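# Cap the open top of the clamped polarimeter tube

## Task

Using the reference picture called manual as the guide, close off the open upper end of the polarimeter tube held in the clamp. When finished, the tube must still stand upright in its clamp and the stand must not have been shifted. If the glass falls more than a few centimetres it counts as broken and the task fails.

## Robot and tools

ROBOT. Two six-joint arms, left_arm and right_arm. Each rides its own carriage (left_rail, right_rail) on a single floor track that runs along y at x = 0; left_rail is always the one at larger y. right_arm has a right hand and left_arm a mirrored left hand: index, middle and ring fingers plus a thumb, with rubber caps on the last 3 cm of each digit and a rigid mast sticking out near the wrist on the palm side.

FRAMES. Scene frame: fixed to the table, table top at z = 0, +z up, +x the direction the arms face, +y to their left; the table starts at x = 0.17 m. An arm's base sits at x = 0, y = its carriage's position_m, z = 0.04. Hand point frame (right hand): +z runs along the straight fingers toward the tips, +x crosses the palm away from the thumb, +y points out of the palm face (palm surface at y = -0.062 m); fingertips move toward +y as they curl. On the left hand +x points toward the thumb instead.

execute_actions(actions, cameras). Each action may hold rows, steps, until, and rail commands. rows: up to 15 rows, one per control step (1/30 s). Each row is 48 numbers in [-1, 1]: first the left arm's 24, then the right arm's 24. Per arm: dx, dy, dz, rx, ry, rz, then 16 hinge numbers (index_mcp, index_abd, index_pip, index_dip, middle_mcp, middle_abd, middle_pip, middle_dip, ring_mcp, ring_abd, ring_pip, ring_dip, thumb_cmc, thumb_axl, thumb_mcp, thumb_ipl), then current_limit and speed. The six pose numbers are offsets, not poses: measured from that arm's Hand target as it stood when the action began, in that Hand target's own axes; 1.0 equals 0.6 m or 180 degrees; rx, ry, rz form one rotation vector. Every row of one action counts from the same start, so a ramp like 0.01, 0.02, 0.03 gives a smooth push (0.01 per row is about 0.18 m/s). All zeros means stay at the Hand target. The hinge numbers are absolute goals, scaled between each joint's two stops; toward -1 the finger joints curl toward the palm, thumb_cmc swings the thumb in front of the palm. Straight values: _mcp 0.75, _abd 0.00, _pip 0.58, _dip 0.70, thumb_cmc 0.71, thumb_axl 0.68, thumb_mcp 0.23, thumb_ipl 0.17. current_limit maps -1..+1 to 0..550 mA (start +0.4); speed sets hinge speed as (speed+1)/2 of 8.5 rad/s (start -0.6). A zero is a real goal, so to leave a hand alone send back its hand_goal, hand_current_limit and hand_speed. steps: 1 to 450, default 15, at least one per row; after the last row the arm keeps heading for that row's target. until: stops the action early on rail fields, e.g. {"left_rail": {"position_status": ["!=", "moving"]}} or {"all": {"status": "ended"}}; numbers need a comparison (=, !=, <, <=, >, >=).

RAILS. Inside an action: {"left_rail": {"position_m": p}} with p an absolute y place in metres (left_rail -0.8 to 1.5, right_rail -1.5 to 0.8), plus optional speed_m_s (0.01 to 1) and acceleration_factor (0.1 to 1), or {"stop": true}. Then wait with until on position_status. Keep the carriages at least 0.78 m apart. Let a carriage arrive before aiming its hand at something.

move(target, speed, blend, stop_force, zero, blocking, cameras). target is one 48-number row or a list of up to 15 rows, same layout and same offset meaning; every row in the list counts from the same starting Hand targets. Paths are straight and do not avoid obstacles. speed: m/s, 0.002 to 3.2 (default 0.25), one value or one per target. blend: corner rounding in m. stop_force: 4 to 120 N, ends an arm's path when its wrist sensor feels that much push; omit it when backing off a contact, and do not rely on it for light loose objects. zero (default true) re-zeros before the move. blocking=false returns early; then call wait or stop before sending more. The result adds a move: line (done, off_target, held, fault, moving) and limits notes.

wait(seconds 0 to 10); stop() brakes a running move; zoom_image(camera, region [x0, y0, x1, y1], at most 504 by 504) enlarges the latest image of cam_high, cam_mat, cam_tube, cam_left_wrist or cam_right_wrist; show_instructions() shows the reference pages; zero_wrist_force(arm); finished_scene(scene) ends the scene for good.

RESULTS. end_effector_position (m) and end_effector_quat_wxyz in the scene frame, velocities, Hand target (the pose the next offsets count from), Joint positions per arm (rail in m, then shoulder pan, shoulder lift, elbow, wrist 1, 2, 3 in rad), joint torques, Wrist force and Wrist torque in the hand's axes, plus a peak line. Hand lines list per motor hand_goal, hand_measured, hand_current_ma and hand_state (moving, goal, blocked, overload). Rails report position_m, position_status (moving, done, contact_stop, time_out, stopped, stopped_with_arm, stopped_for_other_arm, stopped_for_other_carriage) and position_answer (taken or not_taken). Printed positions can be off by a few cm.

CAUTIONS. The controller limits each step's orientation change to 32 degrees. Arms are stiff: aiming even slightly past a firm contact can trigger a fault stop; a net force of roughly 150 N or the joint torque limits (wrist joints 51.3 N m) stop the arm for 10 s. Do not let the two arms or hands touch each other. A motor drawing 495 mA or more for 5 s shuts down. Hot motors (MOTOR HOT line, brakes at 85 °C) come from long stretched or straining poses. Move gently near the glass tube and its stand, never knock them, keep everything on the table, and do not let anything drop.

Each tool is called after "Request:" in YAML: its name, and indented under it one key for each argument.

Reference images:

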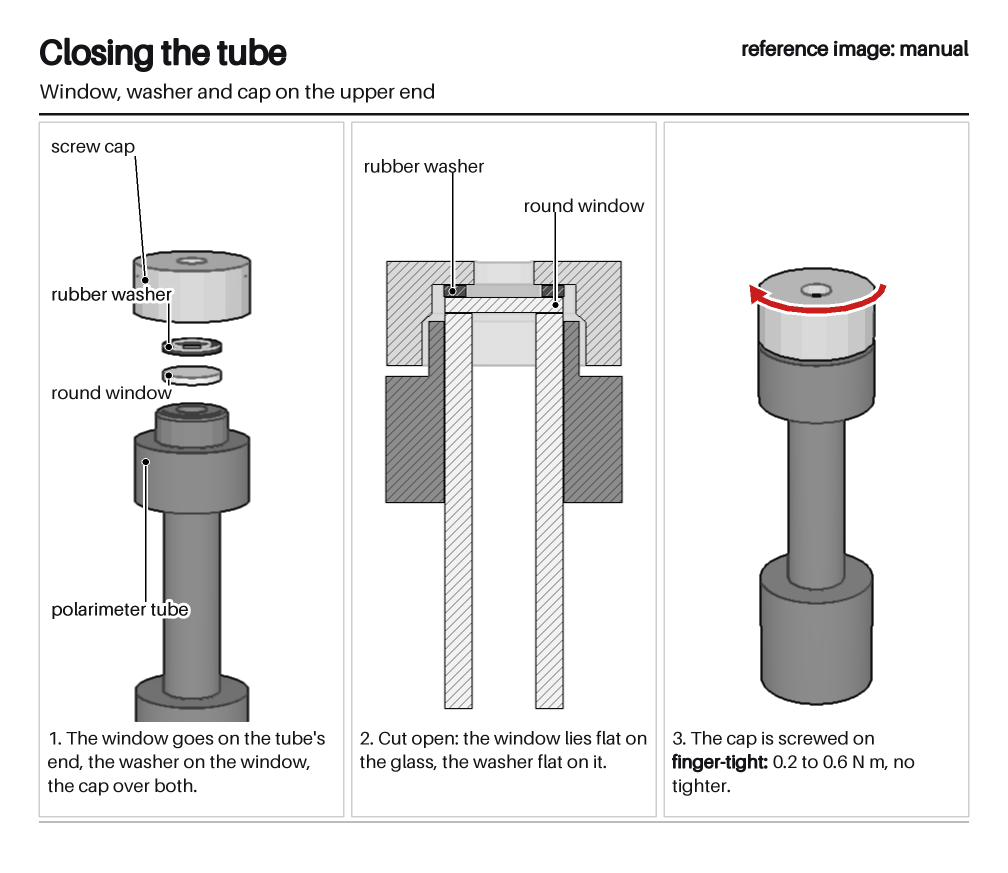

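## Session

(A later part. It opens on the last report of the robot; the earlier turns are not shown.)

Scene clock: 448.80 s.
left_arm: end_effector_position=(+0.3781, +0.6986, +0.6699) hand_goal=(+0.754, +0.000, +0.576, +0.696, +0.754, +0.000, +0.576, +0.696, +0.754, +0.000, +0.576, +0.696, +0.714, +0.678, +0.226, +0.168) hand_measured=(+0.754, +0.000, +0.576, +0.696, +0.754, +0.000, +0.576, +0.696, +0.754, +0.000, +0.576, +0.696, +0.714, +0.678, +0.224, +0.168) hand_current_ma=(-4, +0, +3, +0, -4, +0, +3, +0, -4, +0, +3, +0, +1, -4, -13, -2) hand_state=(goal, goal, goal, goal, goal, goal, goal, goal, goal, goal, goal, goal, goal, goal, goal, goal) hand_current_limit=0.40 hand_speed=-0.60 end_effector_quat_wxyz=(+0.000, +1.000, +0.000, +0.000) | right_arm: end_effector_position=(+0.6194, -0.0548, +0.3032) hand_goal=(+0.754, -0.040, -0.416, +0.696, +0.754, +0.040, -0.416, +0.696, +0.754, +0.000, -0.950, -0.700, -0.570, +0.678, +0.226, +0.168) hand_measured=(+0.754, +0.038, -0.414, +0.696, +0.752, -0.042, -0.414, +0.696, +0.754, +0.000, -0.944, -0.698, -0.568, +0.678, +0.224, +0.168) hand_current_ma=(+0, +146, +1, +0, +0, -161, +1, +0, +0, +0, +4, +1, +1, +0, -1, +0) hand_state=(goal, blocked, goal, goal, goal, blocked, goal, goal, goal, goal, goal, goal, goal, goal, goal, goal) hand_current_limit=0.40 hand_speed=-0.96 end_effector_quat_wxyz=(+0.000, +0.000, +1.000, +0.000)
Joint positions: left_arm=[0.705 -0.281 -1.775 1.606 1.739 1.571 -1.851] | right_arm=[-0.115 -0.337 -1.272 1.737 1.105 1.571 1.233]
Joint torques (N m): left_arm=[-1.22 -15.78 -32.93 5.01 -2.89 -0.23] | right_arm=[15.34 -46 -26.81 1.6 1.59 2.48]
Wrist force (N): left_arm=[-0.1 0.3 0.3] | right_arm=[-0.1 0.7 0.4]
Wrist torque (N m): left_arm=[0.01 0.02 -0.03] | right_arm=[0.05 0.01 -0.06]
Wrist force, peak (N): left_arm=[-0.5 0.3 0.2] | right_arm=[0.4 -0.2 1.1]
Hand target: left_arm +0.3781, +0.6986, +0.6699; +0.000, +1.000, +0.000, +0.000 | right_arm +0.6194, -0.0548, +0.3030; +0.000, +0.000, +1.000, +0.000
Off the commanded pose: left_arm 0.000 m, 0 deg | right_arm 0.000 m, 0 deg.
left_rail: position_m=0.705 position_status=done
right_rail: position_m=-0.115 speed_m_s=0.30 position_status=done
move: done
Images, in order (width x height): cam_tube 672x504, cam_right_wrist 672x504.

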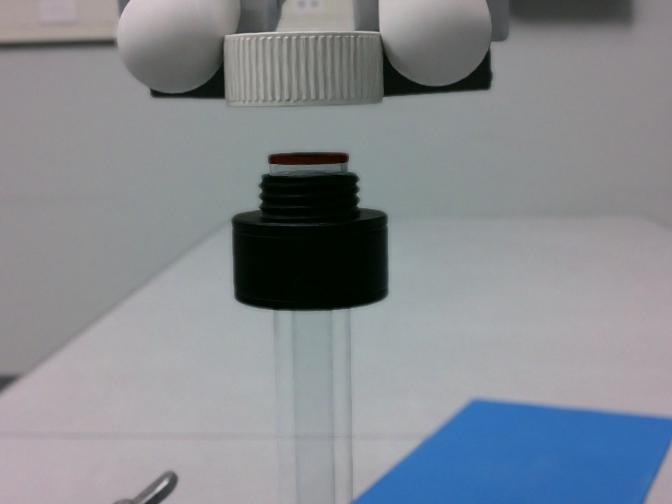

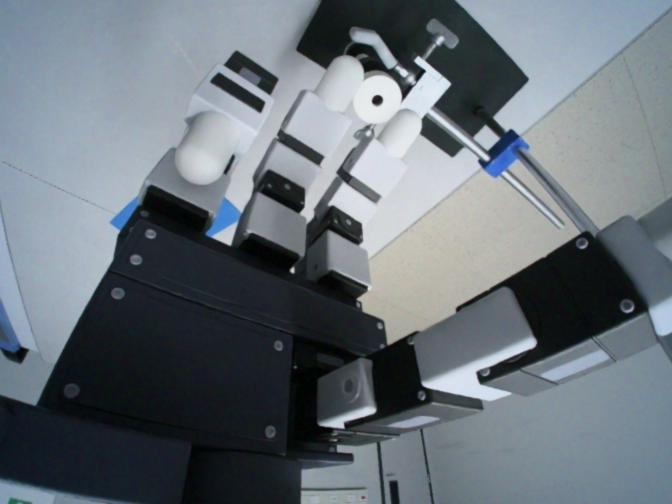

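Request:
move:
  target: [0,0,0,0,0,0,0.754,0,0.576,0.696,0.754,0,0.576,0.696,0.754,0,0.576,0.696,0.714,0.678,0.226,0.168,0.4,-0.6,0.001,0,0.0135,0,0,0,0.753,-0.04,-0.416,0.696,0.753,0.04,-0.416,0.696,0.753,0,-0.95,-0.7,-0.571,0.678,0.226,0.168,0.4,-0.96]
  speed: 0.02

Request:
move:
  target: [0,0,0,0,0,0,0.754,0,0.576,0.696,0.754,0,0.576,0.696,0.754,0,0.576,0.696,0.714,0.678,0.226,0.168,0.4,-0.6,0,0,0.0145,0,0,0,0.753,-0.04,-0.416,0.696,0.753,0.04,-0.416,0.696,0.753,0,-0.95,-0.7,-0.571,0.678,0.226,0.168,0.4,-0.96]
  speed: 0.006
  stop_force: 4
  cameras: ["cam_right_wrist","cam_tube"]

Request:
zoom_image:
  camera: "cam_tube"
  region: [220, 90, 400, 225]

Scene clock: 474.97 s.
left_arm: end_effector_position=(+0.3781, +0.6986, +0.6699) hand_goal=(+0.754, +0.000, +0.576, +0.696, +0.754, +0.000, +0.576, +0.696, +0.754, +0.000, +0.576, +0.696, +0.714, +0.678, +0.226, +0.168) hand_measured=(+0.754, +0.000, +0.576, +0.696, +0.754, +0.000, +0.576, +0.696, +0.754, +0.000, +0.576, +0.696, +0.714, +0.678, +0.224, +0.168) hand_current_ma=(-4, +0, +3, +0, -4, +0, +3, +0, -4, +0, +3, +0, +1, -4, -13, -2) hand_state=(goal, goal, goal, goal, goal, goal, goal, goal, goal, goal, goal, goal, goal, goal, goal, goal) hand_current_limit=0.40 hand_speed=-0.60 end_effector_quat_wxyz=(+0.000, +1.000, +0.000, +0.000) | right_arm: end_effector_position=(+0.6188, -0.0548, +0.2951) hand_goal=(+0.754, -0.040, -0.416, +0.696, +0.754, +0.040, -0.416, +0.696, +0.754, +0.000, -0.950, -0.700, -0.570, +0.678, +0.226, +0.168) hand_measured=(+0.754, +0.038, -0.414, +0.696, +0.752, -0.042, -0.414, +0.696, +0.754, +0.000, -0.944, -0.698, -0.568, +0.678, +0.224, +0.168) hand_current_ma=(+0, +146, +1, +0, +0, -161, +1, +0, +0, +0, +4, +1, +1, +0, -1, +0) hand_state=(goal, blocked, goal, goal, goal, blocked, goal, goal, goal, goal, goal, goal, goal, goal, goal, goal) hand_current_limit=0.40 hand_speed=-0.96 end_effector_quat_wxyz=(+0.000, +0.000, +1.000, +0.000)
Joint positions: left_arm=[0.705 -0.281 -1.775 1.606 1.739 1.571 -1.851] | right_arm=[-0.115 -0.338 -1.267 1.746 1.091 1.571 1.233]
Joint torques (N m): left_arm=[-2.81 -16.01 -32.65 5.11 -2.89 -0.15] | right_arm=[-17.23 -46.45 -28.12 1.45 -1.95 -2.4]
Wrist force (N): left_arm=[0.0 0.0 -0.1] | right_arm=[0.1 0.3 0.7]
Wrist torque (N m): left_arm=[0.00 0.00 -0.01] | right_arm=[-0.04 0.00 -0.01]
Wrist force, peak (N): left_arm=[-0.4 0.5 -0.1] | right_arm=[0.0 0.6 0.9]
Hand target: left_arm +0.3781, +0.6986, +0.6699; +0.000, +1.000, +0.000, +0.000 | right_arm +0.6188, -0.0548, +0.2949; +0.000, +0.000, +1.000, +0.000
Off the commanded pose: left_arm 0.000 m, 0 deg | right_arm 0.000 m, 0 deg.
left_rail: position_m=0.705 position_status=done
right_rail: position_m=-0.115 speed_m_s=0.30 position_status=done
move: done

Scene clock: 477.57 s.
left_arm: end_effector_position=(+0.3781, +0.6986, +0.6699) hand_goal=(+0.754, +0.000, +0.576, +0.696, +0.754, +0.000, +0.576, +0.696, +0.754, +0.000, +0.576, +0.696, +0.714, +0.678, +0.226, +0.168) hand_measured=(+0.754, +0.000, +0.576, +0.696, +0.754, +0.000, +0.576, +0.696, +0.754, +0.000, +0.576, +0.696, +0.714, +0.678, +0.224, +0.168) hand_current_ma=(-4, +0, +3, +0, -4, +0, +3, +0, -4, +0, +3, +0, +1, -4, -13, -2) hand_state=(goal, goal, goal, goal, goal, goal, goal, goal, goal, goal, goal, goal, goal, goal, goal, goal) hand_current_limit=0.40 hand_speed=-0.60 end_effector_quat_wxyz=(+0.000, +1.000, +0.000, +0.000) | right_arm: end_effector_position=(+0.6188, -0.0548, +0.2868) hand_goal=(+0.754, -0.040, -0.416, +0.696, +0.754, +0.040, -0.416, +0.696, +0.754, +0.000, -0.950, -0.700, -0.570, +0.678, +0.226, +0.168) hand_measured=(+0.754, +0.038, -0.422, +0.694, +0.752, -0.042, -0.428, +0.690, +0.754, +0.000, -0.944, -0.698, -0.568, +0.678, +0.224, +0.168) hand_current_ma=(+0, +146, -4, -1, -1, -160, -11, -4, +0, +0, +4, +1, +1, +0, -1, +0) hand_state=(goal, blocked, goal, goal, goal, blocked, goal, goal, goal, goal, goal, goal, goal, goal, goal, goal) hand_current_limit=0.40 hand_speed=-0.96 end_effector_quat_wxyz=(+0.000, +0.000, +1.000, +0.000)
Joint positions: left_arm=[0.705 -0.281 -1.775 1.606 1.739 1.571 -1.851] | right_arm=[-0.115 -0.338 -1.26 1.754 1.077 1.571 1.233]
Joint torques (N m): left_arm=[-0.57 -15.17 -32.93 5.19 -2.88 -0.11] | right_arm=[-12.77 -72.05 -38.09 6.98 -1.69 -2.44]
Wrist force (N): left_arm=[-0.1 0.1 0.0] | right_arm=[-0.3 -2.8 -3.1]
Wrist torque (N m): left_arm=[0.00 0.01 -0.02] | right_arm=[0.16 0.02 -0.04]
Wrist force, peak (N): left_arm=[-0.5 0.5 0.0] | right_arm=[-0.4 -3.1 -4.0]
Hand target: left_arm +0.3781, +0.6986, +0.6699; +0.000, +1.000, +0.000, +0.000 | right_arm +0.6188, -0.0548, +0.2868; +0.000, +0.000, +1.000, +0.000 (not the last commanded pose)
Off the commanded pose: left_arm 0.000 m, 0 deg | right_arm 0.001 m, 0 deg.
left_rail: position_m=0.705 position_status=done
right_rail: position_m=-0.115 speed_m_s=0.30 position_status=done
move: contact (right_arm)
Images, in order (width x height): cam_tube 672x504, cam_right_wrist 672x504.

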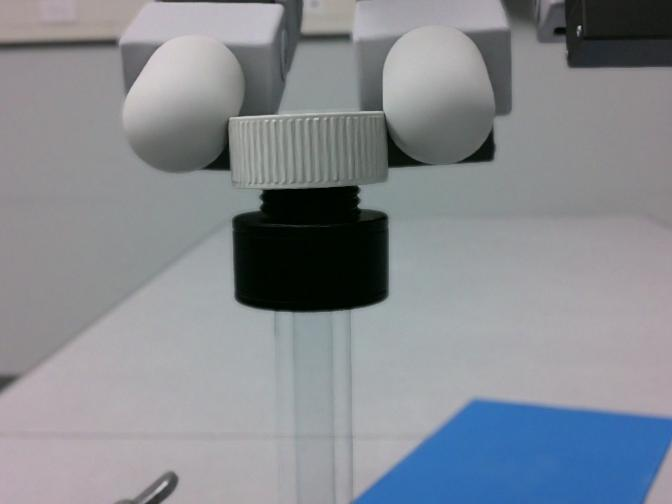

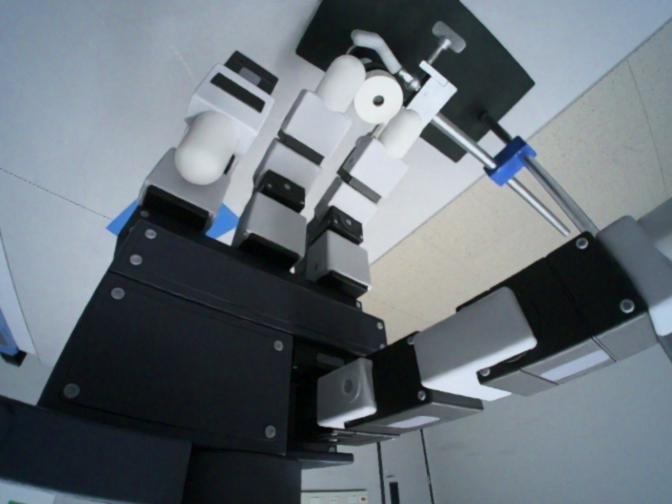

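Scaled by 2.800 from the camera's 672x504 image, which has a finer 960x720 frame.

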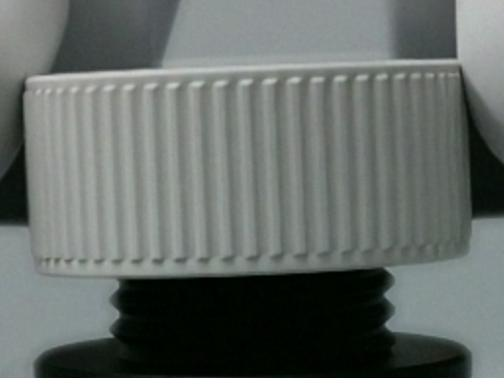

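Request:
execute_actions:
  actions:
    - {"rows":[[0,0,0,0,0,0,0.754,0,0.576,0.696,0.754,0,0.576,0.696,0.754,0,0.576,0.696,0.714,0.678,0.226,0.168,0.4,-0.6,0,-0.0008,-0.0003,0,0,0,0.753,-0.04,-0.42,0.696,0.753,0.04,-0.411,0.696,0.753,0,-0.95,-0.7,-0.571,0.678,0.226,0.168,0.4,-0.96]],"steps":15}
  cameras: ["cam_tube"]

Request:
zoom_image:
  camera: "cam_tube"
  region: [220, 100, 400, 235]

Scene clock: 497.93 s.
left_arm: end_effector_position=(+0.3781, +0.6986, +0.6699) hand_goal=(+0.754, +0.000, +0.576, +0.696, +0.754, +0.000, +0.576, +0.696, +0.754, +0.000, +0.576, +0.696, +0.714, +0.678, +0.226, +0.168) hand_measured=(+0.754, +0.000, +0.576, +0.696, +0.754, +0.000, +0.576, +0.696, +0.754, +0.000, +0.576, +0.696, +0.714, +0.678, +0.224, +0.168) hand_current_ma=(-4, +0, +3, +0, -4, +0, +3, +0, -4, +0, +3, +0, +1, -4, -13, -2) hand_state=(goal, goal, goal, goal, goal, goal, goal, goal, goal, goal, goal, goal, goal, goal, goal, goal) hand_current_limit=0.40 hand_speed=-0.60 end_effector_quat_wxyz=(+0.000, +1.000, +0.000, +0.000) | right_arm: end_effector_position=(+0.6188, -0.0553, +0.2870) hand_goal=(+0.754, -0.040, -0.420, +0.696, +0.754, +0.040, -0.410, +0.696, +0.754, +0.000, -0.950, -0.700, -0.570, +0.678, +0.226, +0.168) hand_measured=(+0.754, +0.038, -0.422, +0.694, +0.750, -0.042, -0.424, +0.690, +0.754, +0.000, -0.944, -0.698, -0.568, +0.678, +0.224, +0.168) hand_current_ma=(+0, +146, -1, -1, -2, -160, -14, -4, +0, +0, +4, +1, +1, +0, -1, +0) hand_state=(goal, blocked, goal, goal, goal, blocked, goal, goal, goal, goal, goal, goal, goal, goal, goal, goal) hand_current_limit=0.40 hand_speed=-0.96 end_effector_quat_wxyz=(+0.000, +0.000, +1.000, +0.000)
Joint positions: left_arm=[0.705 -0.281 -1.775 1.606 1.739 1.571 -1.851] | right_arm=[-0.115 -0.339 -1.261 1.754 1.077 1.571 1.232]
Joint torques (N m): left_arm=[-1.14 -15.28 -32.93 5.19 -3.02 0.12] | right_arm=[-15.96 -74.13 -39.47 6.76 -1.79 -2.31]
Wrist force (N): left_arm=[-0.1 0.1 0.1] | right_arm=[0.2 -0.3 -1.6]
Wrist torque (N m): left_arm=[0.00 0.01 -0.01] | right_arm=[0.05 0.00 0.17]
Wrist force, peak (N): left_arm=[-0.5 0.1 0.2] | right_arm=[0.0 -3.0 -3.5]
Hand target: left_arm +0.3781, +0.6986, +0.6699; +0.000, +1.000, +0.000, +0.000 | right_arm +0.6188, -0.0553, +0.2870; +0.000, +0.000, +1.000, +0.000
Off the commanded pose: left_arm 0.000 m, 0 deg | right_arm 0.000 m, 0 deg.
left_rail: position_m=0.705 position_status=done
right_rail: position_m=-0.115 speed_m_s=0.30 position_status=done
Images, in order (width x height): cam_tube 672x504.

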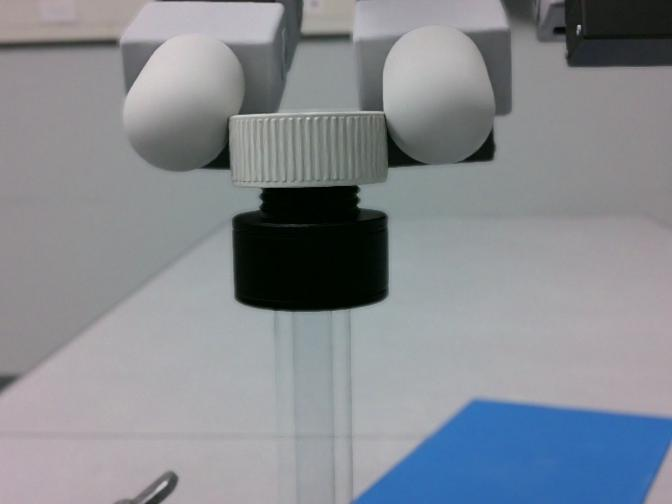

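Scaled by 2.800 from the camera's 672x504 image, which has a finer 960x720 frame.

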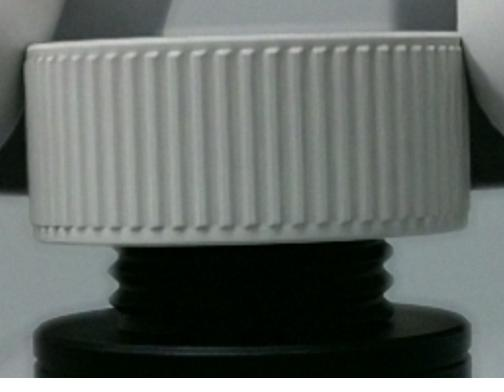

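Request:
execute_actions:
  actions:
    - {"rows":[[0,0,0,0,0,0,0.754,0,0.576,0.696,0.754,0,0.576,0.696,0.754,0,0.576,0.696,0.714,0.678,0.226,0.168,0.4,-0.6,0,0,0.0003,0,0,0,0.753,-0.06,-0.416,0.696,0.753,0.06,-0.416,0.696,0.753,0,-0.95,-0.7,-0.571,0.678,0.226,0.168,0.4,-0.97]],"steps":20}

Request:
move:
  target:
    - [0,0,0,0,0,0,0.754,0,0.576,0.696,0.754,0,0.576,0.696,0.754,0,0.576,0.696,0.714,0.678,0.226,0.168,0.4,-0.6,-0.00908,-0.00307,0.0005,0,0,0.25,0.753,-0.06,-0.416,0.696,0.753,0.06,-0.416,0.696,0.753,0,-0.95,-0.7,-0.571,0.678,0.226,0.168,0.4,-0.97]
    - [0,0,0,0,0,0,0.754,0,0.576,0.696,0.754,0,0.576,0.696,0.754,0,0.576,0.696,0.714,0.678,0.226,0.168,0.4,-0.6,-0.01333,-0.01167,0.001,0,0,0.5,0.753,-0.06,-0.416,0.696,0.753,0.06,-0.416,0.696,0.753,0,-0.95,-0.7,-0.571,0.678,0.226,0.168,0.4,-0.97]
    - [0,0,0,0,0,0,0.754,0,0.576,0.696,0.754,0,0.576,0.696,0.754,0,0.576,0.696,0.714,0.678,0.226,0.168,0.4,-0.6,-0.01027,-0.02075,0.0015,0,0,0.75,0.753,-0.06,-0.416,0.696,0.753,0.06,-0.416,0.696,0.753,0,-0.95,-0.7,-0.571,0.678,0.226,0.168,0.4,-0.97]
    - [0,0,0,0,0,0,0.754,0,0.576,0.696,0.754,0,0.576,0.696,0.754,0,0.576,0.696,0.714,0.678,0.226,0.168,0.4,-0.6,-0.00167,-0.025,0.0018,0,0,1.0,0.753,-0.06,-0.416,0.696,0.753,0.06,-0.416,0.696,0.753,0,-0.95,-0.7,-0.571,0.678,0.226,0.168,0.4,-0.97]
  speed: 0.25
  blend: 0.002
  cameras: ["cam_tube"]

Request:
zoom_image:
  camera: "cam_tube"
  region: [220, 100, 400, 235]

Scene clock: 509.90 s.
left_arm: end_effector_position=(+0.3781, +0.6986, +0.6699) hand_goal=(+0.754, +0.000, +0.576, +0.696, +0.754, +0.000, +0.576, +0.696, +0.754, +0.000, +0.576, +0.696, +0.714, +0.678, +0.226, +0.168) hand_measured=(+0.754, +0.000, +0.576, +0.696, +0.754, +0.000, +0.576, +0.696, +0.754, +0.000, +0.576, +0.696, +0.714, +0.678, +0.224, +0.168) hand_current_ma=(-4, +0, +3, +0, -4, +0, +3, +0, -4, +0, +3, +0, +1, -4, -13, -2) hand_state=(goal, goal, goal, goal, goal, goal, goal, goal, goal, goal, goal, goal, goal, goal, goal, goal) hand_current_limit=0.40 hand_speed=-0.60 end_effector_quat_wxyz=(+0.000, +1.000, +0.000, +0.000) | right_arm: end_effector_position=(+0.6188, -0.0553, +0.2869) hand_goal=(+0.754, -0.060, -0.416, +0.696, +0.754, +0.060, -0.416, +0.696, +0.754, +0.000, -0.950, -0.700, -0.570, +0.678, +0.226, +0.168) hand_measured=(+0.752, +0.034, -0.422, +0.694, +0.750, -0.040, -0.424, +0.690, +0.754, +0.000, -0.944, -0.698, -0.568, +0.678, +0.224, +0.168) hand_current_ma=(+0, +197, -4, -1, -3, -215, -6, -4, +0, +0, +4, +1, +1, +0, -1, +0) hand_state=(goal, blocked, goal, goal, goal, blocked, goal, goal, goal, goal, goal, goal, goal, goal, goal, goal) hand_current_limit=0.40 hand_speed=-0.97 end_effector_quat_wxyz=(+0.000, +0.000, +1.000, +0.000)
Joint positions: left_arm=[0.705 -0.281 -1.775 1.606 1.739 1.571 -1.851] | right_arm=[-0.115 -0.339 -1.261 1.754 1.077 1.571 1.232]
Joint torques (N m): left_arm=[-0.63 -14.29 -32.76 5.26 -3.02 -0.08] | right_arm=[-15.34 -45.95 -25.43 1.23 -1.83 -2.38]
Wrist force (N): left_arm=[-0.2 0.1 0.0] | right_arm=[0.2 -1.0 -1.8]
Wrist torque (N m): left_arm=[0.01 0.03 -0.03] | right_arm=[0.00 0.01 0.16]
Wrist force, peak (N): left_arm=[-0.5 0.4 0.0] | right_arm=[0.2 -1.0 -1.8]
Hand target: left_arm +0.3781, +0.6986, +0.6699; +0.000, +1.000, +0.000, +0.000 | right_arm +0.6188, -0.0553, +0.2868; +0.000, +0.000, +1.000, +0.000
Off the commanded pose: left_arm 0.000 m, 0 deg | right_arm 0.000 m, 0 deg.
left_rail: position_m=0.705 position_status=done
right_rail: position_m=-0.115 speed_m_s=0.30 position_status=done

Scene clock: 516.90 s.
left_arm: end_effector_position=(+0.3781, +0.6986, +0.6699) hand_goal=(+0.754, +0.000, +0.576, +0.696, +0.754, +0.000, +0.576, +0.696, +0.754, +0.000, +0.576, +0.696, +0.714, +0.678, +0.226, +0.168) hand_measured=(+0.754, +0.000, +0.576, +0.696, +0.754, +0.000, +0.576, +0.696, +0.754, +0.000, +0.576, +0.696, +0.714, +0.678, +0.224, +0.168) hand_current_ma=(-4, +0, +3, +0, -4, +0, +3, +0, -4, +0, +3, +0, +1, -4, -13, -2) hand_state=(goal, goal, goal, goal, goal, goal, goal, goal, goal, goal, goal, goal, goal, goal, goal, goal) hand_current_limit=0.40 hand_speed=-0.60 end_effector_quat_wxyz=(+0.000, +1.000, +0.000, +0.000) | right_arm: end_effector_position=(+0.6198, -0.0703, +0.2858) hand_goal=(+0.754, -0.060, -0.416, +0.696, +0.754, +0.060, -0.416, +0.696, +0.754, +0.000, -0.950, -0.700, -0.570, +0.678, +0.226, +0.168) hand_measured=(+0.724, +0.014, -0.436, +0.686, +0.780, -0.040, -0.438, +0.684, +0.754, +0.000, -0.944, -0.698, -0.568, +0.678, +0.224, +0.168) hand_current_ma=(-48, +134, -22, -7, +36, -215, -26, -10, +0, +0, +4, +1, +1, +0, -1, +0) hand_state=(blocked, blocked, goal, goal, blocked, blocked, blocked, goal, goal, goal, goal, goal, goal, goal, goal, goal) hand_current_limit=0.40 hand_speed=-0.97 end_effector_quat_wxyz=(+0.000, +1.000, +0.000, +0.000)
Joint positions: left_arm=[0.705 -0.281 -1.775 1.606 1.739 1.571 -1.851] | right_arm=[-0.115 -0.07 -1.17 1.628 1.113 1.571 4.642]
Joint torques (N m): left_arm=[-1.79 -14.8 -33.12 5.22 -2.84 -0.26] | right_arm=[-22.52 -42.75 -36.16 8.07 4.28 3.98]
Wrist force (N): left_arm=[-0.2 0.0 0.2] | right_arm=[8.1 -4.6 -6.5]
Wrist torque (N m): left_arm=[-0.02 0.02 -0.02] | right_arm=[0.27 0.48 -0.04]
Wrist force, peak (N): left_arm=[-0.5 0.2 -0.4] | right_arm=[8.1 -4.6 -6.5]
Hand target: left_arm +0.3781, +0.6986, +0.6699; +0.000, +1.000, +0.000, +0.000 | right_arm +0.6198, -0.0703, +0.2858; +0.000, +1.000, +0.000, +0.000
Off the commanded pose: left_arm 0.000 m, 0 deg | right_arm 0.000 m, 0 deg.
left_rail: position_m=0.705 position_status=done
right_rail: position_m=-0.115 speed_m_s=0.30 position_status=done
move: done
Images, in order (width x height): cam_tube 672x504.

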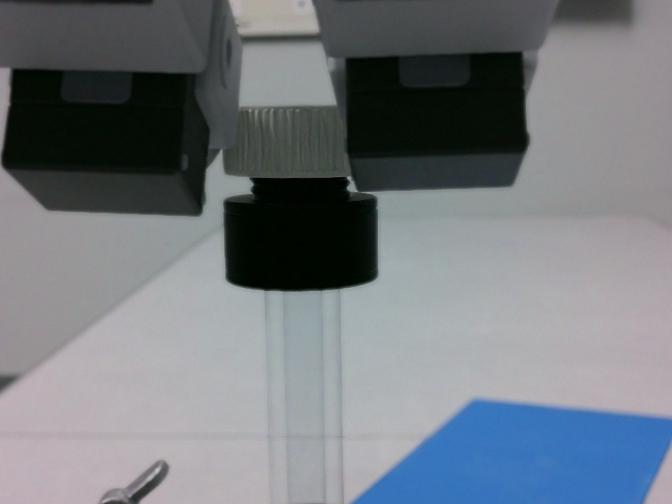

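Scaled by 2.800 from the camera's 672x504 image, which has a finer 960x720 frame.

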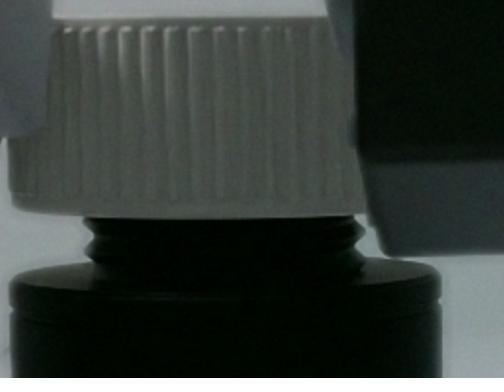

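Request:
wait:
  seconds: 0.3
  cameras: ["cam_high","cam_tube","cam_right_wrist"]

Request:
zoom_image:
  camera: "cam_tube"
  region: [200, 150, 400, 300]

Scene clock: 532.50 s.
left_arm: end_effector_position=(+0.3781, +0.6986, +0.6699) hand_goal=(+0.754, +0.000, +0.576, +0.696, +0.754, +0.000, +0.576, +0.696, +0.754, +0.000, +0.576, +0.696, +0.714, +0.678, +0.226, +0.168) hand_measured=(+0.754, +0.000, +0.576, +0.696, +0.754, +0.000, +0.576, +0.696, +0.754, +0.000, +0.576, +0.696, +0.714, +0.678, +0.224, +0.168) hand_current_ma=(-4, +0, +3, +0, -4, +0, +3, +0, -4, +0, +3, +0, +1, -4, -13, -2) hand_state=(goal, goal, goal, goal, goal, goal, goal, goal, goal, goal, goal, goal, goal, goal, goal, goal) hand_current_limit=0.40 hand_speed=-0.60 end_effector_quat_wxyz=(+0.000, +1.000, +0.000, +0.000) | right_arm: end_effector_position=(+0.6198, -0.0703, +0.2858) hand_goal=(+0.754, -0.060, -0.416, +0.696, +0.754, +0.060, -0.416, +0.696, +0.754, +0.000, -0.950, -0.700, -0.570, +0.678, +0.226, +0.168) hand_measured=(+0.724, +0.014, -0.436, +0.686, +0.780, -0.040, -0.438, +0.684, +0.754, +0.000, -0.944, -0.698, -0.568, +0.678, +0.224, +0.168) hand_current_ma=(-48, +134, -22, -7, +36, -215, -27, -10, +0, +0, +4, +1, +1, +0, -1, +0) hand_state=(blocked, blocked, goal, goal, blocked, blocked, blocked, goal, goal, goal, goal, goal, goal, goal, goal, goal) hand_current_limit=0.40 hand_speed=-0.97 end_effector_quat_wxyz=(+0.000, +1.000, +0.000, +0.000)
Joint positions: left_arm=[0.705 -0.281 -1.775 1.606 1.739 1.571 -1.851] | right_arm=[-0.115 -0.07 -1.17 1.628 1.113 1.571 4.643]
Joint torques (N m): left_arm=[-1.89 -14.53 -32.48 5.45 -2.85 -0.14] | right_arm=[-21.56 -42.4 -34.78 8.15 4.23 2.95]
Wrist force (N): left_arm=[-0.1 0.3 0.0] | right_arm=[7.7 -4.5 -6.6]
Wrist torque (N m): left_arm=[0.03 0.01 -0.02] | right_arm=[0.29 0.48 -0.05]
Wrist force, peak (N): left_arm=[-0.4 0.4 -0.1] | right_arm=[7.9 -4.6 -6.8]
Hand target: left_arm +0.3781, +0.6986, +0.6699; +0.000, +1.000, +0.000, +0.000 | right_arm +0.6198, -0.0703, +0.2858; +0.000, +1.000, +0.000, +0.000
Off the commanded pose: left_arm 0.000 m, 0 deg | right_arm 0.000 m, 0 deg.
left_rail: position_m=0.705 position_status=done
right_rail: position_m=-0.115 speed_m_s=0.30 position_status=done
wait: 0.30 s; at rest from the start
Images, in order (width x height): cam_high 672x504, cam_tube 672x504, cam_right_wrist 672x504.

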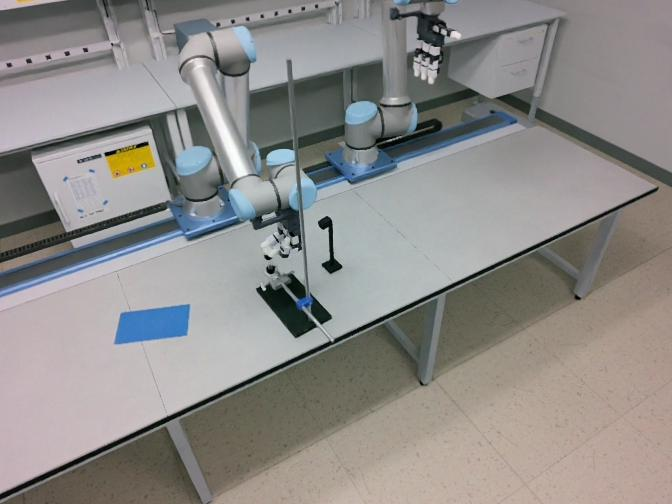

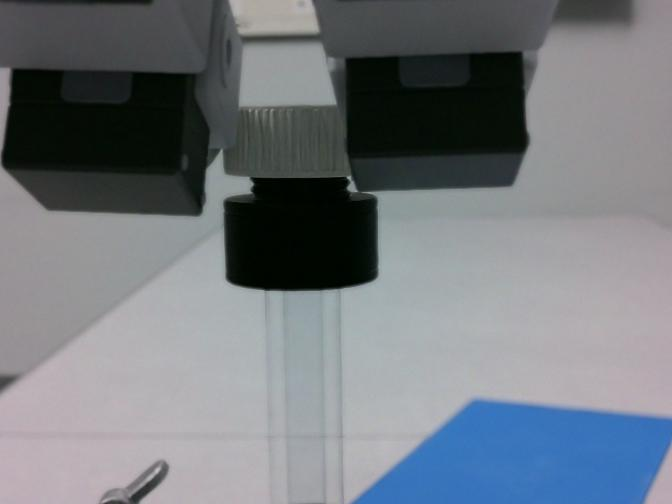

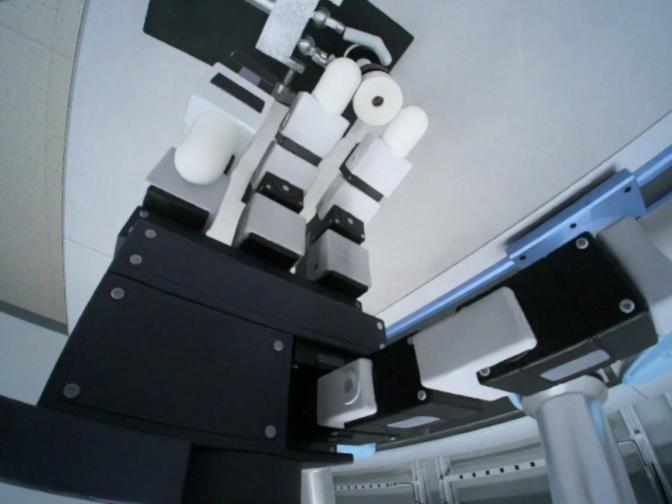

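Scaled by 2.520 from the camera's 672x504 image, which has a finer 960x720 frame.

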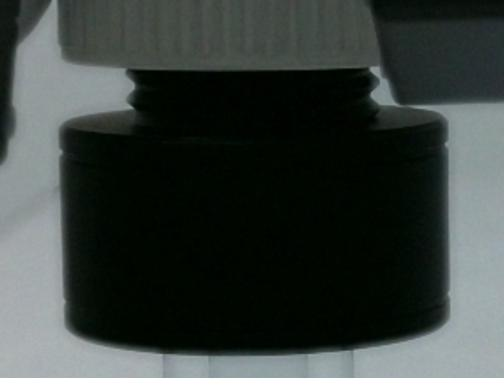

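Request:
zoom_image:
  camera: "cam_high"
  region: [220, 200, 360, 350]

Request:
zoom_image:
  camera: "cam_right_wrist"
  region: [130, 0, 430, 140]

Scaled by 3.360 from the camera's 672x504 image, which has a finer 960x720 frame.

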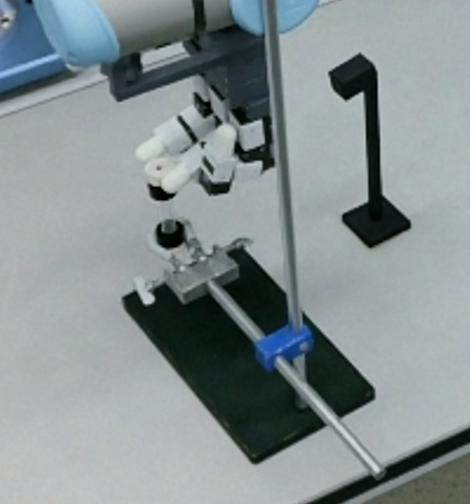

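Scaled by 1.680 from the camera's 672x504 image, which has a finer 960x720 frame.

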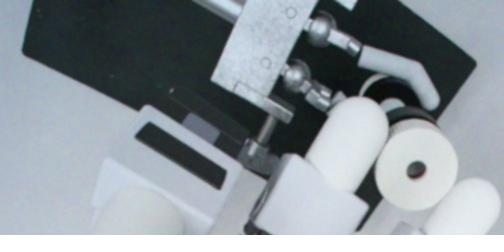

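Request:
execute_actions:
  actions:
    - {"rows":[[0,0,0,0,0,0,0.754,0,0.576,0.696,0.754,0,0.576,0.696,0.754,0,0.576,0.696,0.714,0.678,0.226,0.168,0.4,-0.6,0,0,0,0,0,0,0.753,0.06,-0.416,0.696,0.753,-0.06,-0.416,0.696,0.753,0,-0.95,-0.7,-0.571,0.678,0.226,0.168,0.4,-0.97]],"steps":45}
    - {"rows":[[0,0,0,0,0,0,0.754,0,0.576,0.696,0.754,0,0.576,0.696,0.754,0,0.576,0.696,0.714,0.678,0.226,0.168,0.4,-0.6,0,0,0,0,0,0,0.753,0.18,-0.416,0.696,0.753,-0.18,-0.416,0.696,0.753,0,-0.95,-0.7,-0.571,0.678,0.226,0.168,0.4,-0.93]],"steps":30}
  cameras: ["cam_high","cam_tube","cam_right_wrist"]

Request:
zoom_image:
  camera: "cam_tube"
  region: [200, 90, 400, 240]

Scene clock: 596.50 s.
left_arm: end_effector_position=(+0.3781, +0.6986, +0.6699) hand_goal=(+0.754, +0.000, +0.576, +0.696, +0.754, +0.000, +0.576, +0.696, +0.754, +0.000, +0.576, +0.696, +0.714, +0.678, +0.226, +0.168) hand_measured=(+0.754, +0.000, +0.576, +0.696, +0.754, +0.000, +0.576, +0.696, +0.754, +0.000, +0.576, +0.696, +0.714, +0.678, +0.224, +0.168) hand_current_ma=(-4, +0, +3, +0, -4, +0, +3, +0, -4, +0, +3, +0, +1, -4, -13, -2) hand_state=(goal, goal, goal, goal, goal, goal, goal, goal, goal, goal, goal, goal, goal, goal, goal, goal) hand_current_limit=0.40 hand_speed=-0.60 end_effector_quat_wxyz=(+0.000, +1.000, +0.000, +0.000) | right_arm: end_effector_position=(+0.6198, -0.0703, +0.2858) hand_goal=(+0.754, +0.180, -0.416, +0.696, +0.754, -0.180, -0.416, +0.696, +0.754, +0.000, -0.950, -0.700, -0.570, +0.678, +0.226, +0.168) hand_measured=(+0.752, +0.176, -0.416, +0.694, +0.758, -0.176, -0.410, +0.698, +0.754, +0.000, -0.944, -0.698, -0.568, +0.678, +0.224, +0.168) hand_current_ma=(+0, -2, +0, -1, +3, +2, +4, +0, +0, +0, +4, +1, +1, +0, -1, +0) hand_state=(goal, goal, goal, goal, goal, goal, goal, goal, goal, goal, goal, goal, goal, goal, goal, goal) hand_current_limit=0.40 hand_speed=-0.93 end_effector_quat_wxyz=(+0.000, +1.000, +0.000, +0.000)
Joint positions: left_arm=[0.705 -0.281 -1.775 1.606 1.739 1.571 -1.851] | right_arm=[-0.115 -0.07 -1.17 1.628 1.113 1.571 4.643]
Joint torques (N m): left_arm=[-1.41 -14.25 -32.47 5.26 -3.03 -0.19] | right_arm=[-9.58 -71.2 -36.58 4.91 2.94 1.93]
Wrist force (N): left_arm=[-0.2 0.1 0.0] | right_arm=[0.3 -0.1 0.5]
Wrist torque (N m): left_arm=[0.01 0.02 -0.02] | right_arm=[-0.03 -0.10 -0.02]
Wrist force, peak (N): left_arm=[-0.6 -0.1 0.2] | right_arm=[7.8 -4.5 -6.8]
Hand target: left_arm +0.3781, +0.6986, +0.6699; +0.000, +1.000, +0.000, +0.000 | right_arm +0.6198, -0.0703, +0.2858; +0.000, +1.000, +0.000, +0.000
Off the commanded pose: left_arm 0.000 m, 0 deg | right_arm 0.000 m, 0 deg.
left_rail: position_m=0.705 position_status=done
right_rail: position_m=-0.115 speed_m_s=0.30 position_status=done
Images, in order (width x height): cam_high 672x504, cam_tube 672x504, cam_right_wrist 672x504.

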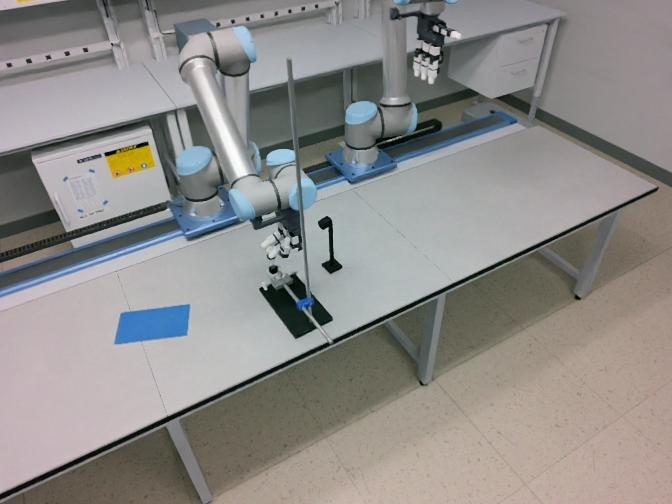

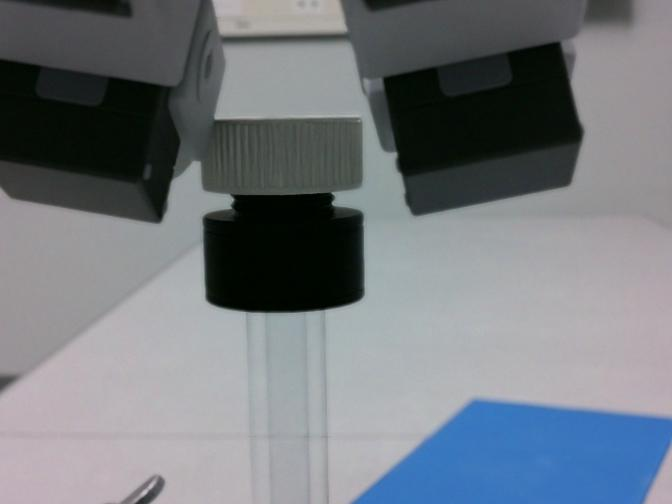

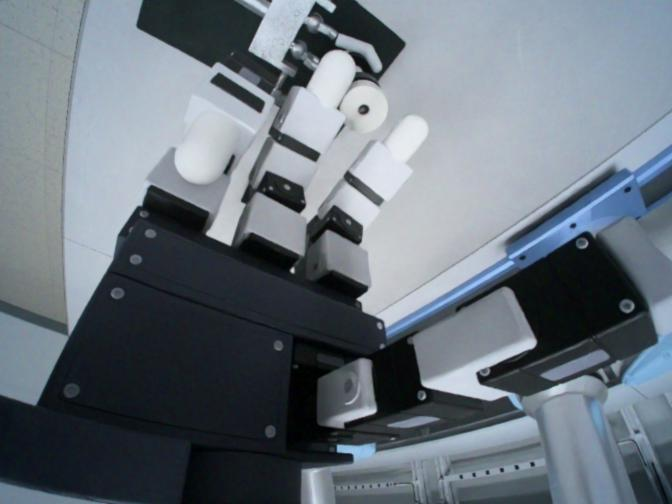

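Scaled by 2.520 from the camera's 672x504 image, which has a finer 960x720 frame.

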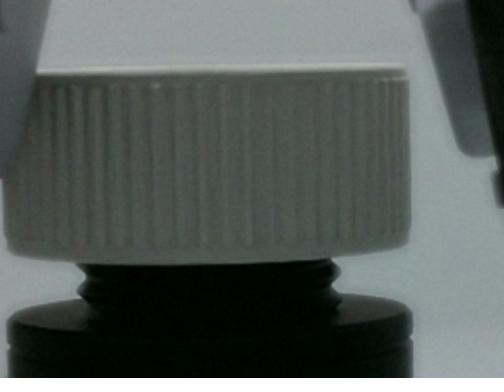

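Request:
move:
  target:
    - [0,0,0,0,0,0,0.754,0,0.576,0.696,0.754,0,0.576,0.696,0.754,0,0.576,0.696,0.714,0.678,0.226,0.168,0.4,-0.6,0.006,-0.0125,0,0,0,0,0.753,0.18,-0.416,0.696,0.753,-0.18,-0.416,0.696,0.753,0,-0.95,-0.7,-0.571,0.678,0.226,0.168,0.4,-0.9]
    - [0,0,0,0,0,0,0.754,0,0.576,0.696,0.754,0,0.576,0.696,0.754,0,0.576,0.696,0.714,0.678,0.226,0.168,0.4,-0.6,0.0166,-0.0192,0,0,0,-0.3333,0.753,0.18,-0.416,0.696,0.753,-0.18,-0.416,0.696,0.753,0,-0.95,-0.7,-0.571,0.678,0.226,0.168,0.4,-0.9]
    - [0,0,0,0,0,0,0.754,0,0.576,0.696,0.754,0,0.576,0.696,0.754,0,0.576,0.696,0.714,0.678,0.226,0.168,0.4,-0.6,0.0161,-0.0317,0,0,0,-0.6667,0.753,0.18,-0.416,0.696,0.753,-0.18,-0.416,0.696,0.753,0,-0.95,-0.7,-0.571,0.678,0.226,0.168,0.4,-0.9]
    - [0,0,0,0,0,0,0.754,0,0.576,0.696,0.754,0,0.576,0.696,0.754,0,0.576,0.696,0.714,0.678,0.226,0.168,0.4,-0.6,0.0043,-0.0375,0.0025,0,0,-1.0,0.753,0.18,-0.416,0.696,0.753,-0.18,-0.416,0.696,0.753,0,-0.95,-0.7,-0.571,0.678,0.226,0.168,0.4,-0.9]
  speed: [0.05,0.3,0.3,0.3]
  blend: 0.002
  cameras: ["cam_tube","cam_right_wrist"]

Request:
zoom_image:
  camera: "cam_right_wrist"
  region: [320, 40, 420, 140]

Request:
zoom_image:
  camera: "cam_tube"
  region: [200, 100, 400, 250]

Scene clock: 629.30 s.
left_arm: end_effector_position=(+0.3781, +0.6986, +0.6699) hand_goal=(+0.754, +0.000, +0.576, +0.696, +0.754, +0.000, +0.576, +0.696, +0.754, +0.000, +0.576, +0.696, +0.714, +0.678, +0.226, +0.168) hand_measured=(+0.754, +0.000, +0.576, +0.696, +0.754, +0.000, +0.576, +0.696, +0.754, +0.000, +0.576, +0.696, +0.714, +0.678, +0.224, +0.168) hand_current_ma=(-4, +0, +3, +0, -4, +0, +3, +0, -4, +0, +3, +0, +1, -4, -13, -2) hand_state=(goal, goal, goal, goal, goal, goal, goal, goal, goal, goal, goal, goal, goal, goal, goal, goal) hand_current_limit=0.40 hand_speed=-0.60 end_effector_quat_wxyz=(+0.000, +1.000, +0.000, +0.000) | right_arm: end_effector_position=(+0.6224, -0.0479, +0.2843) hand_goal=(+0.754, +0.180, -0.416, +0.696, +0.754, -0.180, -0.416, +0.696, +0.754, +0.000, -0.950, -0.700, -0.570, +0.678, +0.226, +0.168) hand_measured=(+0.752, +0.176, -0.416, +0.694, +0.758, -0.176, -0.410, +0.698, +0.754, +0.000, -0.944, -0.698, -0.568, +0.678, +0.224, +0.168) hand_current_ma=(+0, -1, +0, -1, +2, +2, +4, +0, +0, +0, +4, +1, +1, +0, -1, +0) hand_state=(goal, goal, goal, goal, goal, goal, goal, goal, goal, goal, goal, goal, goal, goal, goal, goal) hand_current_limit=0.40 hand_speed=-0.90 end_effector_quat_wxyz=(+0.000, +0.000, +1.000, +0.000)
Joint positions: left_arm=[0.705 -0.281 -1.775 1.606 1.739 1.571 -1.851] | right_arm=[-0.115 -0.324 -1.253 1.749 1.075 1.571 1.247]
Joint torques (N m): left_arm=[-1.6 -14.82 -32.51 5.53 -3.09 -0.01] | right_arm=[11.92 -47.9 -40.32 7.05 -3.05 -2.76]
Wrist force (N): left_arm=[-0.4 0.4 -0.3] | right_arm=[0.1 0.3 0.7]
Wrist torque (N m): left_arm=[0.07 0.04 -0.04] | right_arm=[-0.04 0.03 0.17]
Wrist force, peak (N): left_arm=[-0.4 0.4 0.4] | right_arm=[-0.4 0.8 1.1]
Hand target: left_arm +0.3781, +0.6986, +0.6699; +0.000, +1.000, +0.000, +0.000 | right_arm +0.6224, -0.0478, +0.2843; +0.000, +0.000, +1.000, +0.000
Off the commanded pose: left_arm 0.000 m, 0 deg | right_arm 0.000 m, 0 deg.
left_rail: position_m=0.705 position_status=done
right_rail: position_m=-0.115 speed_m_s=0.30 position_status=done
move: done
Images, in order (width x height): cam_tube 672x504, cam_right_wrist 672x504.

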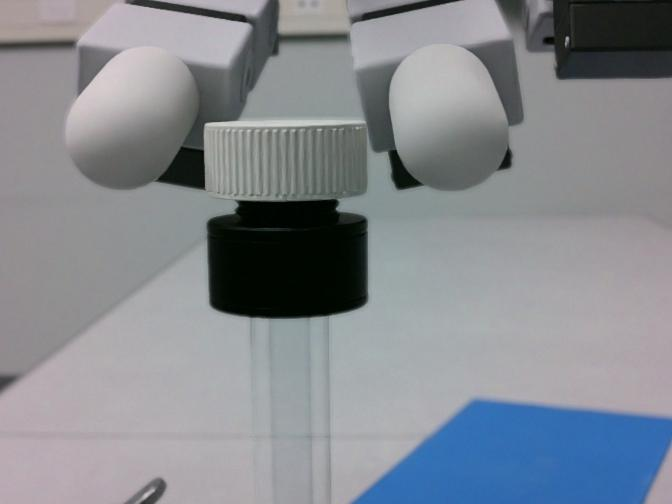

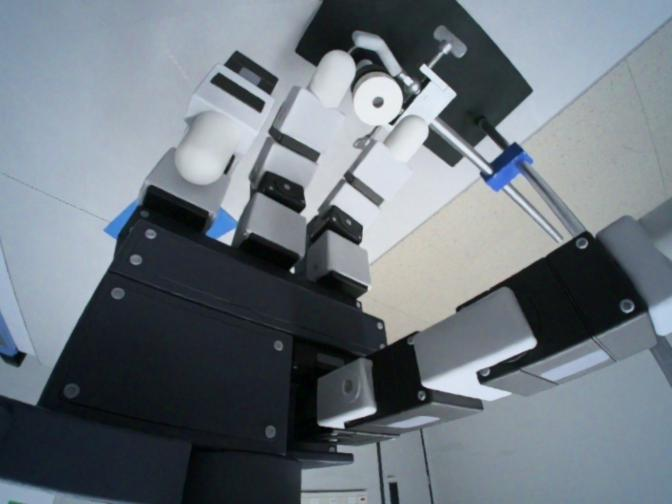

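Scaled by 5.040 from the camera's 672x504 image, which has a finer 960x720 frame.

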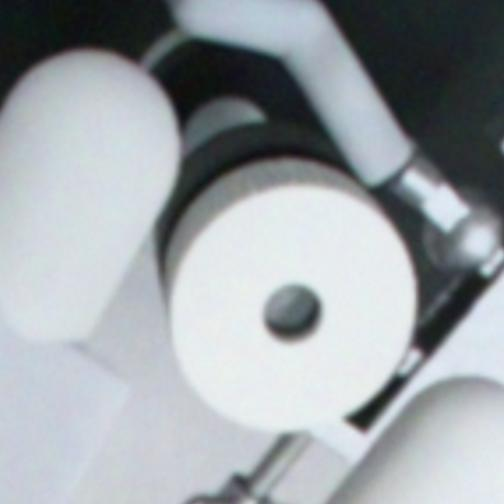

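Scaled by 2.520 from the camera's 672x504 image, which has a finer 960x720 frame.

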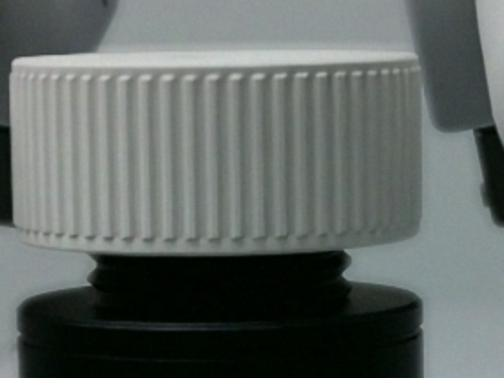

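Request:
execute_actions:
  actions:
    - {"rows":[[0,0,0,0,0,0,0.754,0,0.576,0.696,0.754,0,0.576,0.696,0.754,0,0.576,0.696,0.714,0.678,0.226,0.168,0.4,-0.6,0,0,0.001,0,0,0,0.753,0,-0.4,0.696,0.753,0,-0.4,0.696,0.753,0,-0.95,-0.7,-0.571,0.678,0.226,0.168,0.4,-0.95]],"steps":60}
    - {"rows":[[0,0,0,0,0,0,0.754,0,0.576,0.696,0.754,0,0.576,0.696,0.754,0,0.576,0.696,0.714,0.678,0.226,0.168,0.4,-0.6,0,0,0,0,0,0,0.753,-0.06,-0.4,0.696,0.753,0.06,-0.4,0.696,0.753,0,-0.95,-0.7,-0.571,0.678,0.226,0.168,0.4,-0.97]],"steps":35}
  cameras: ["cam_tube","cam_right_wrist"]

Request:
zoom_image:
  camera: "cam_tube"
  region: [200, 100, 400, 250]

Scene clock: 645.67 s.
left_arm: end_effector_position=(+0.3781, +0.6986, +0.6699) hand_goal=(+0.754, +0.000, +0.576, +0.696, +0.754, +0.000, +0.576, +0.696, +0.754, +0.000, +0.576, +0.696, +0.714, +0.678, +0.226, +0.168) hand_measured=(+0.754, +0.000, +0.576, +0.696, +0.754, +0.000, +0.576, +0.696, +0.754, +0.000, +0.576, +0.696, +0.714, +0.678, +0.224, +0.168) hand_current_ma=(-4, +0, +3, +0, -4, +0, +3, +0, -4, +0, +3, +0, +1, -4, -13, -2) hand_state=(goal, goal, goal, goal, goal, goal, goal, goal, goal, goal, goal, goal, goal, goal, goal, goal) hand_current_limit=0.40 hand_speed=-0.60 end_effector_quat_wxyz=(+0.000, +1.000, +0.000, +0.000) | right_arm: end_effector_position=(+0.6224, -0.0478, +0.2837) hand_goal=(+0.754, -0.060, -0.400, +0.696, +0.754, +0.060, -0.400, +0.696, +0.754, +0.000, -0.950, -0.700, -0.570, +0.678, +0.226, +0.168) hand_measured=(+0.752, +0.034, -0.400, +0.694, +0.758, -0.044, -0.398, +0.698, +0.754, +0.000, -0.944, -0.698, -0.568, +0.678, +0.224, +0.168) hand_current_ma=(+0, +197, +0, -1, +2, -226, +1, +0, +0, +0, +4, +1, +1, +0, -1, +0) hand_state=(goal, blocked, goal, goal, goal, blocked, goal, goal, goal, goal, goal, goal, goal, goal, goal, goal) hand_current_limit=0.40 hand_speed=-0.97 end_effector_quat_wxyz=(+0.000, +0.000, +1.000, +0.000)
Joint positions: left_arm=[0.705 -0.281 -1.775 1.606 1.739 1.571 -1.851] | right_arm=[-0.115 -0.324 -1.253 1.75 1.074 1.571 1.247]
Joint torques (N m): left_arm=[-2.43 -13.76 -32.61 5.6 -2.96 -0.12] | right_arm=[12.76 -47.89 -25.77 1.4 -3.08 -2.36]
Wrist force (N): left_arm=[-0.2 0.1 0.0] | right_arm=[0.1 0.2 0.6]
Wrist torque (N m): left_arm=[0.02 0.02 -0.03] | right_arm=[-0.05 0.03 0.17]
Wrist force, peak (N): left_arm=[-0.3 0.3 0.7] | right_arm=[0.3 0.4 0.8]
Hand target: left_arm +0.3781, +0.6986, +0.6699; +0.000, +1.000, +0.000, +0.000 | right_arm +0.6224, -0.0478, +0.2837; +0.000, +0.000, +1.000, +0.000
Off the commanded pose: left_arm 0.000 m, 0 deg | right_arm 0.000 m, 0 deg.
left_rail: position_m=0.705 position_status=done
right_rail: position_m=-0.115 speed_m_s=0.30 position_status=done
Images, in order (width x height): cam_tube 672x504, cam_right_wrist 672x504.

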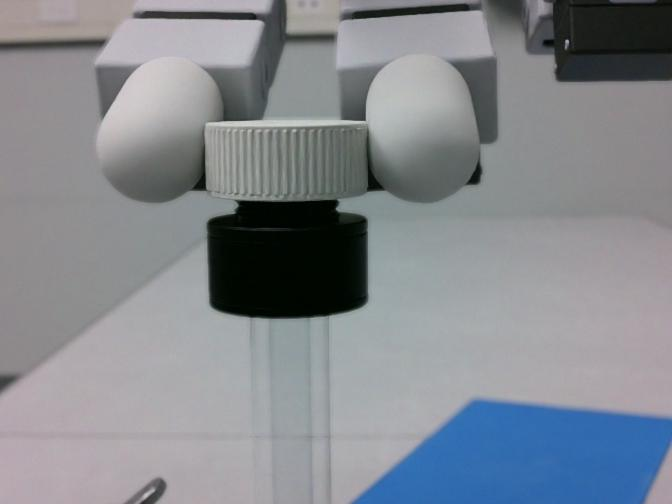

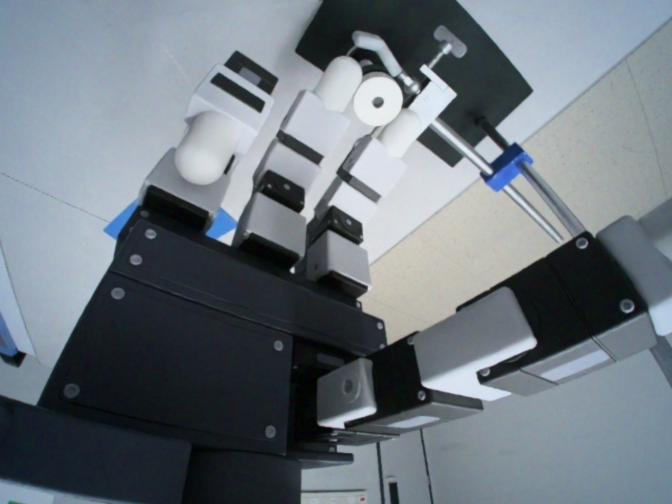

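Scaled by 2.520 from the camera's 672x504 image, which has a finer 960x720 frame.

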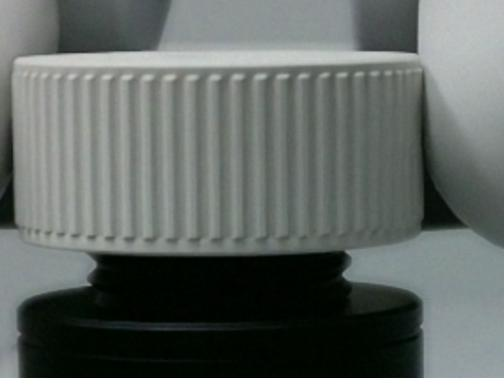

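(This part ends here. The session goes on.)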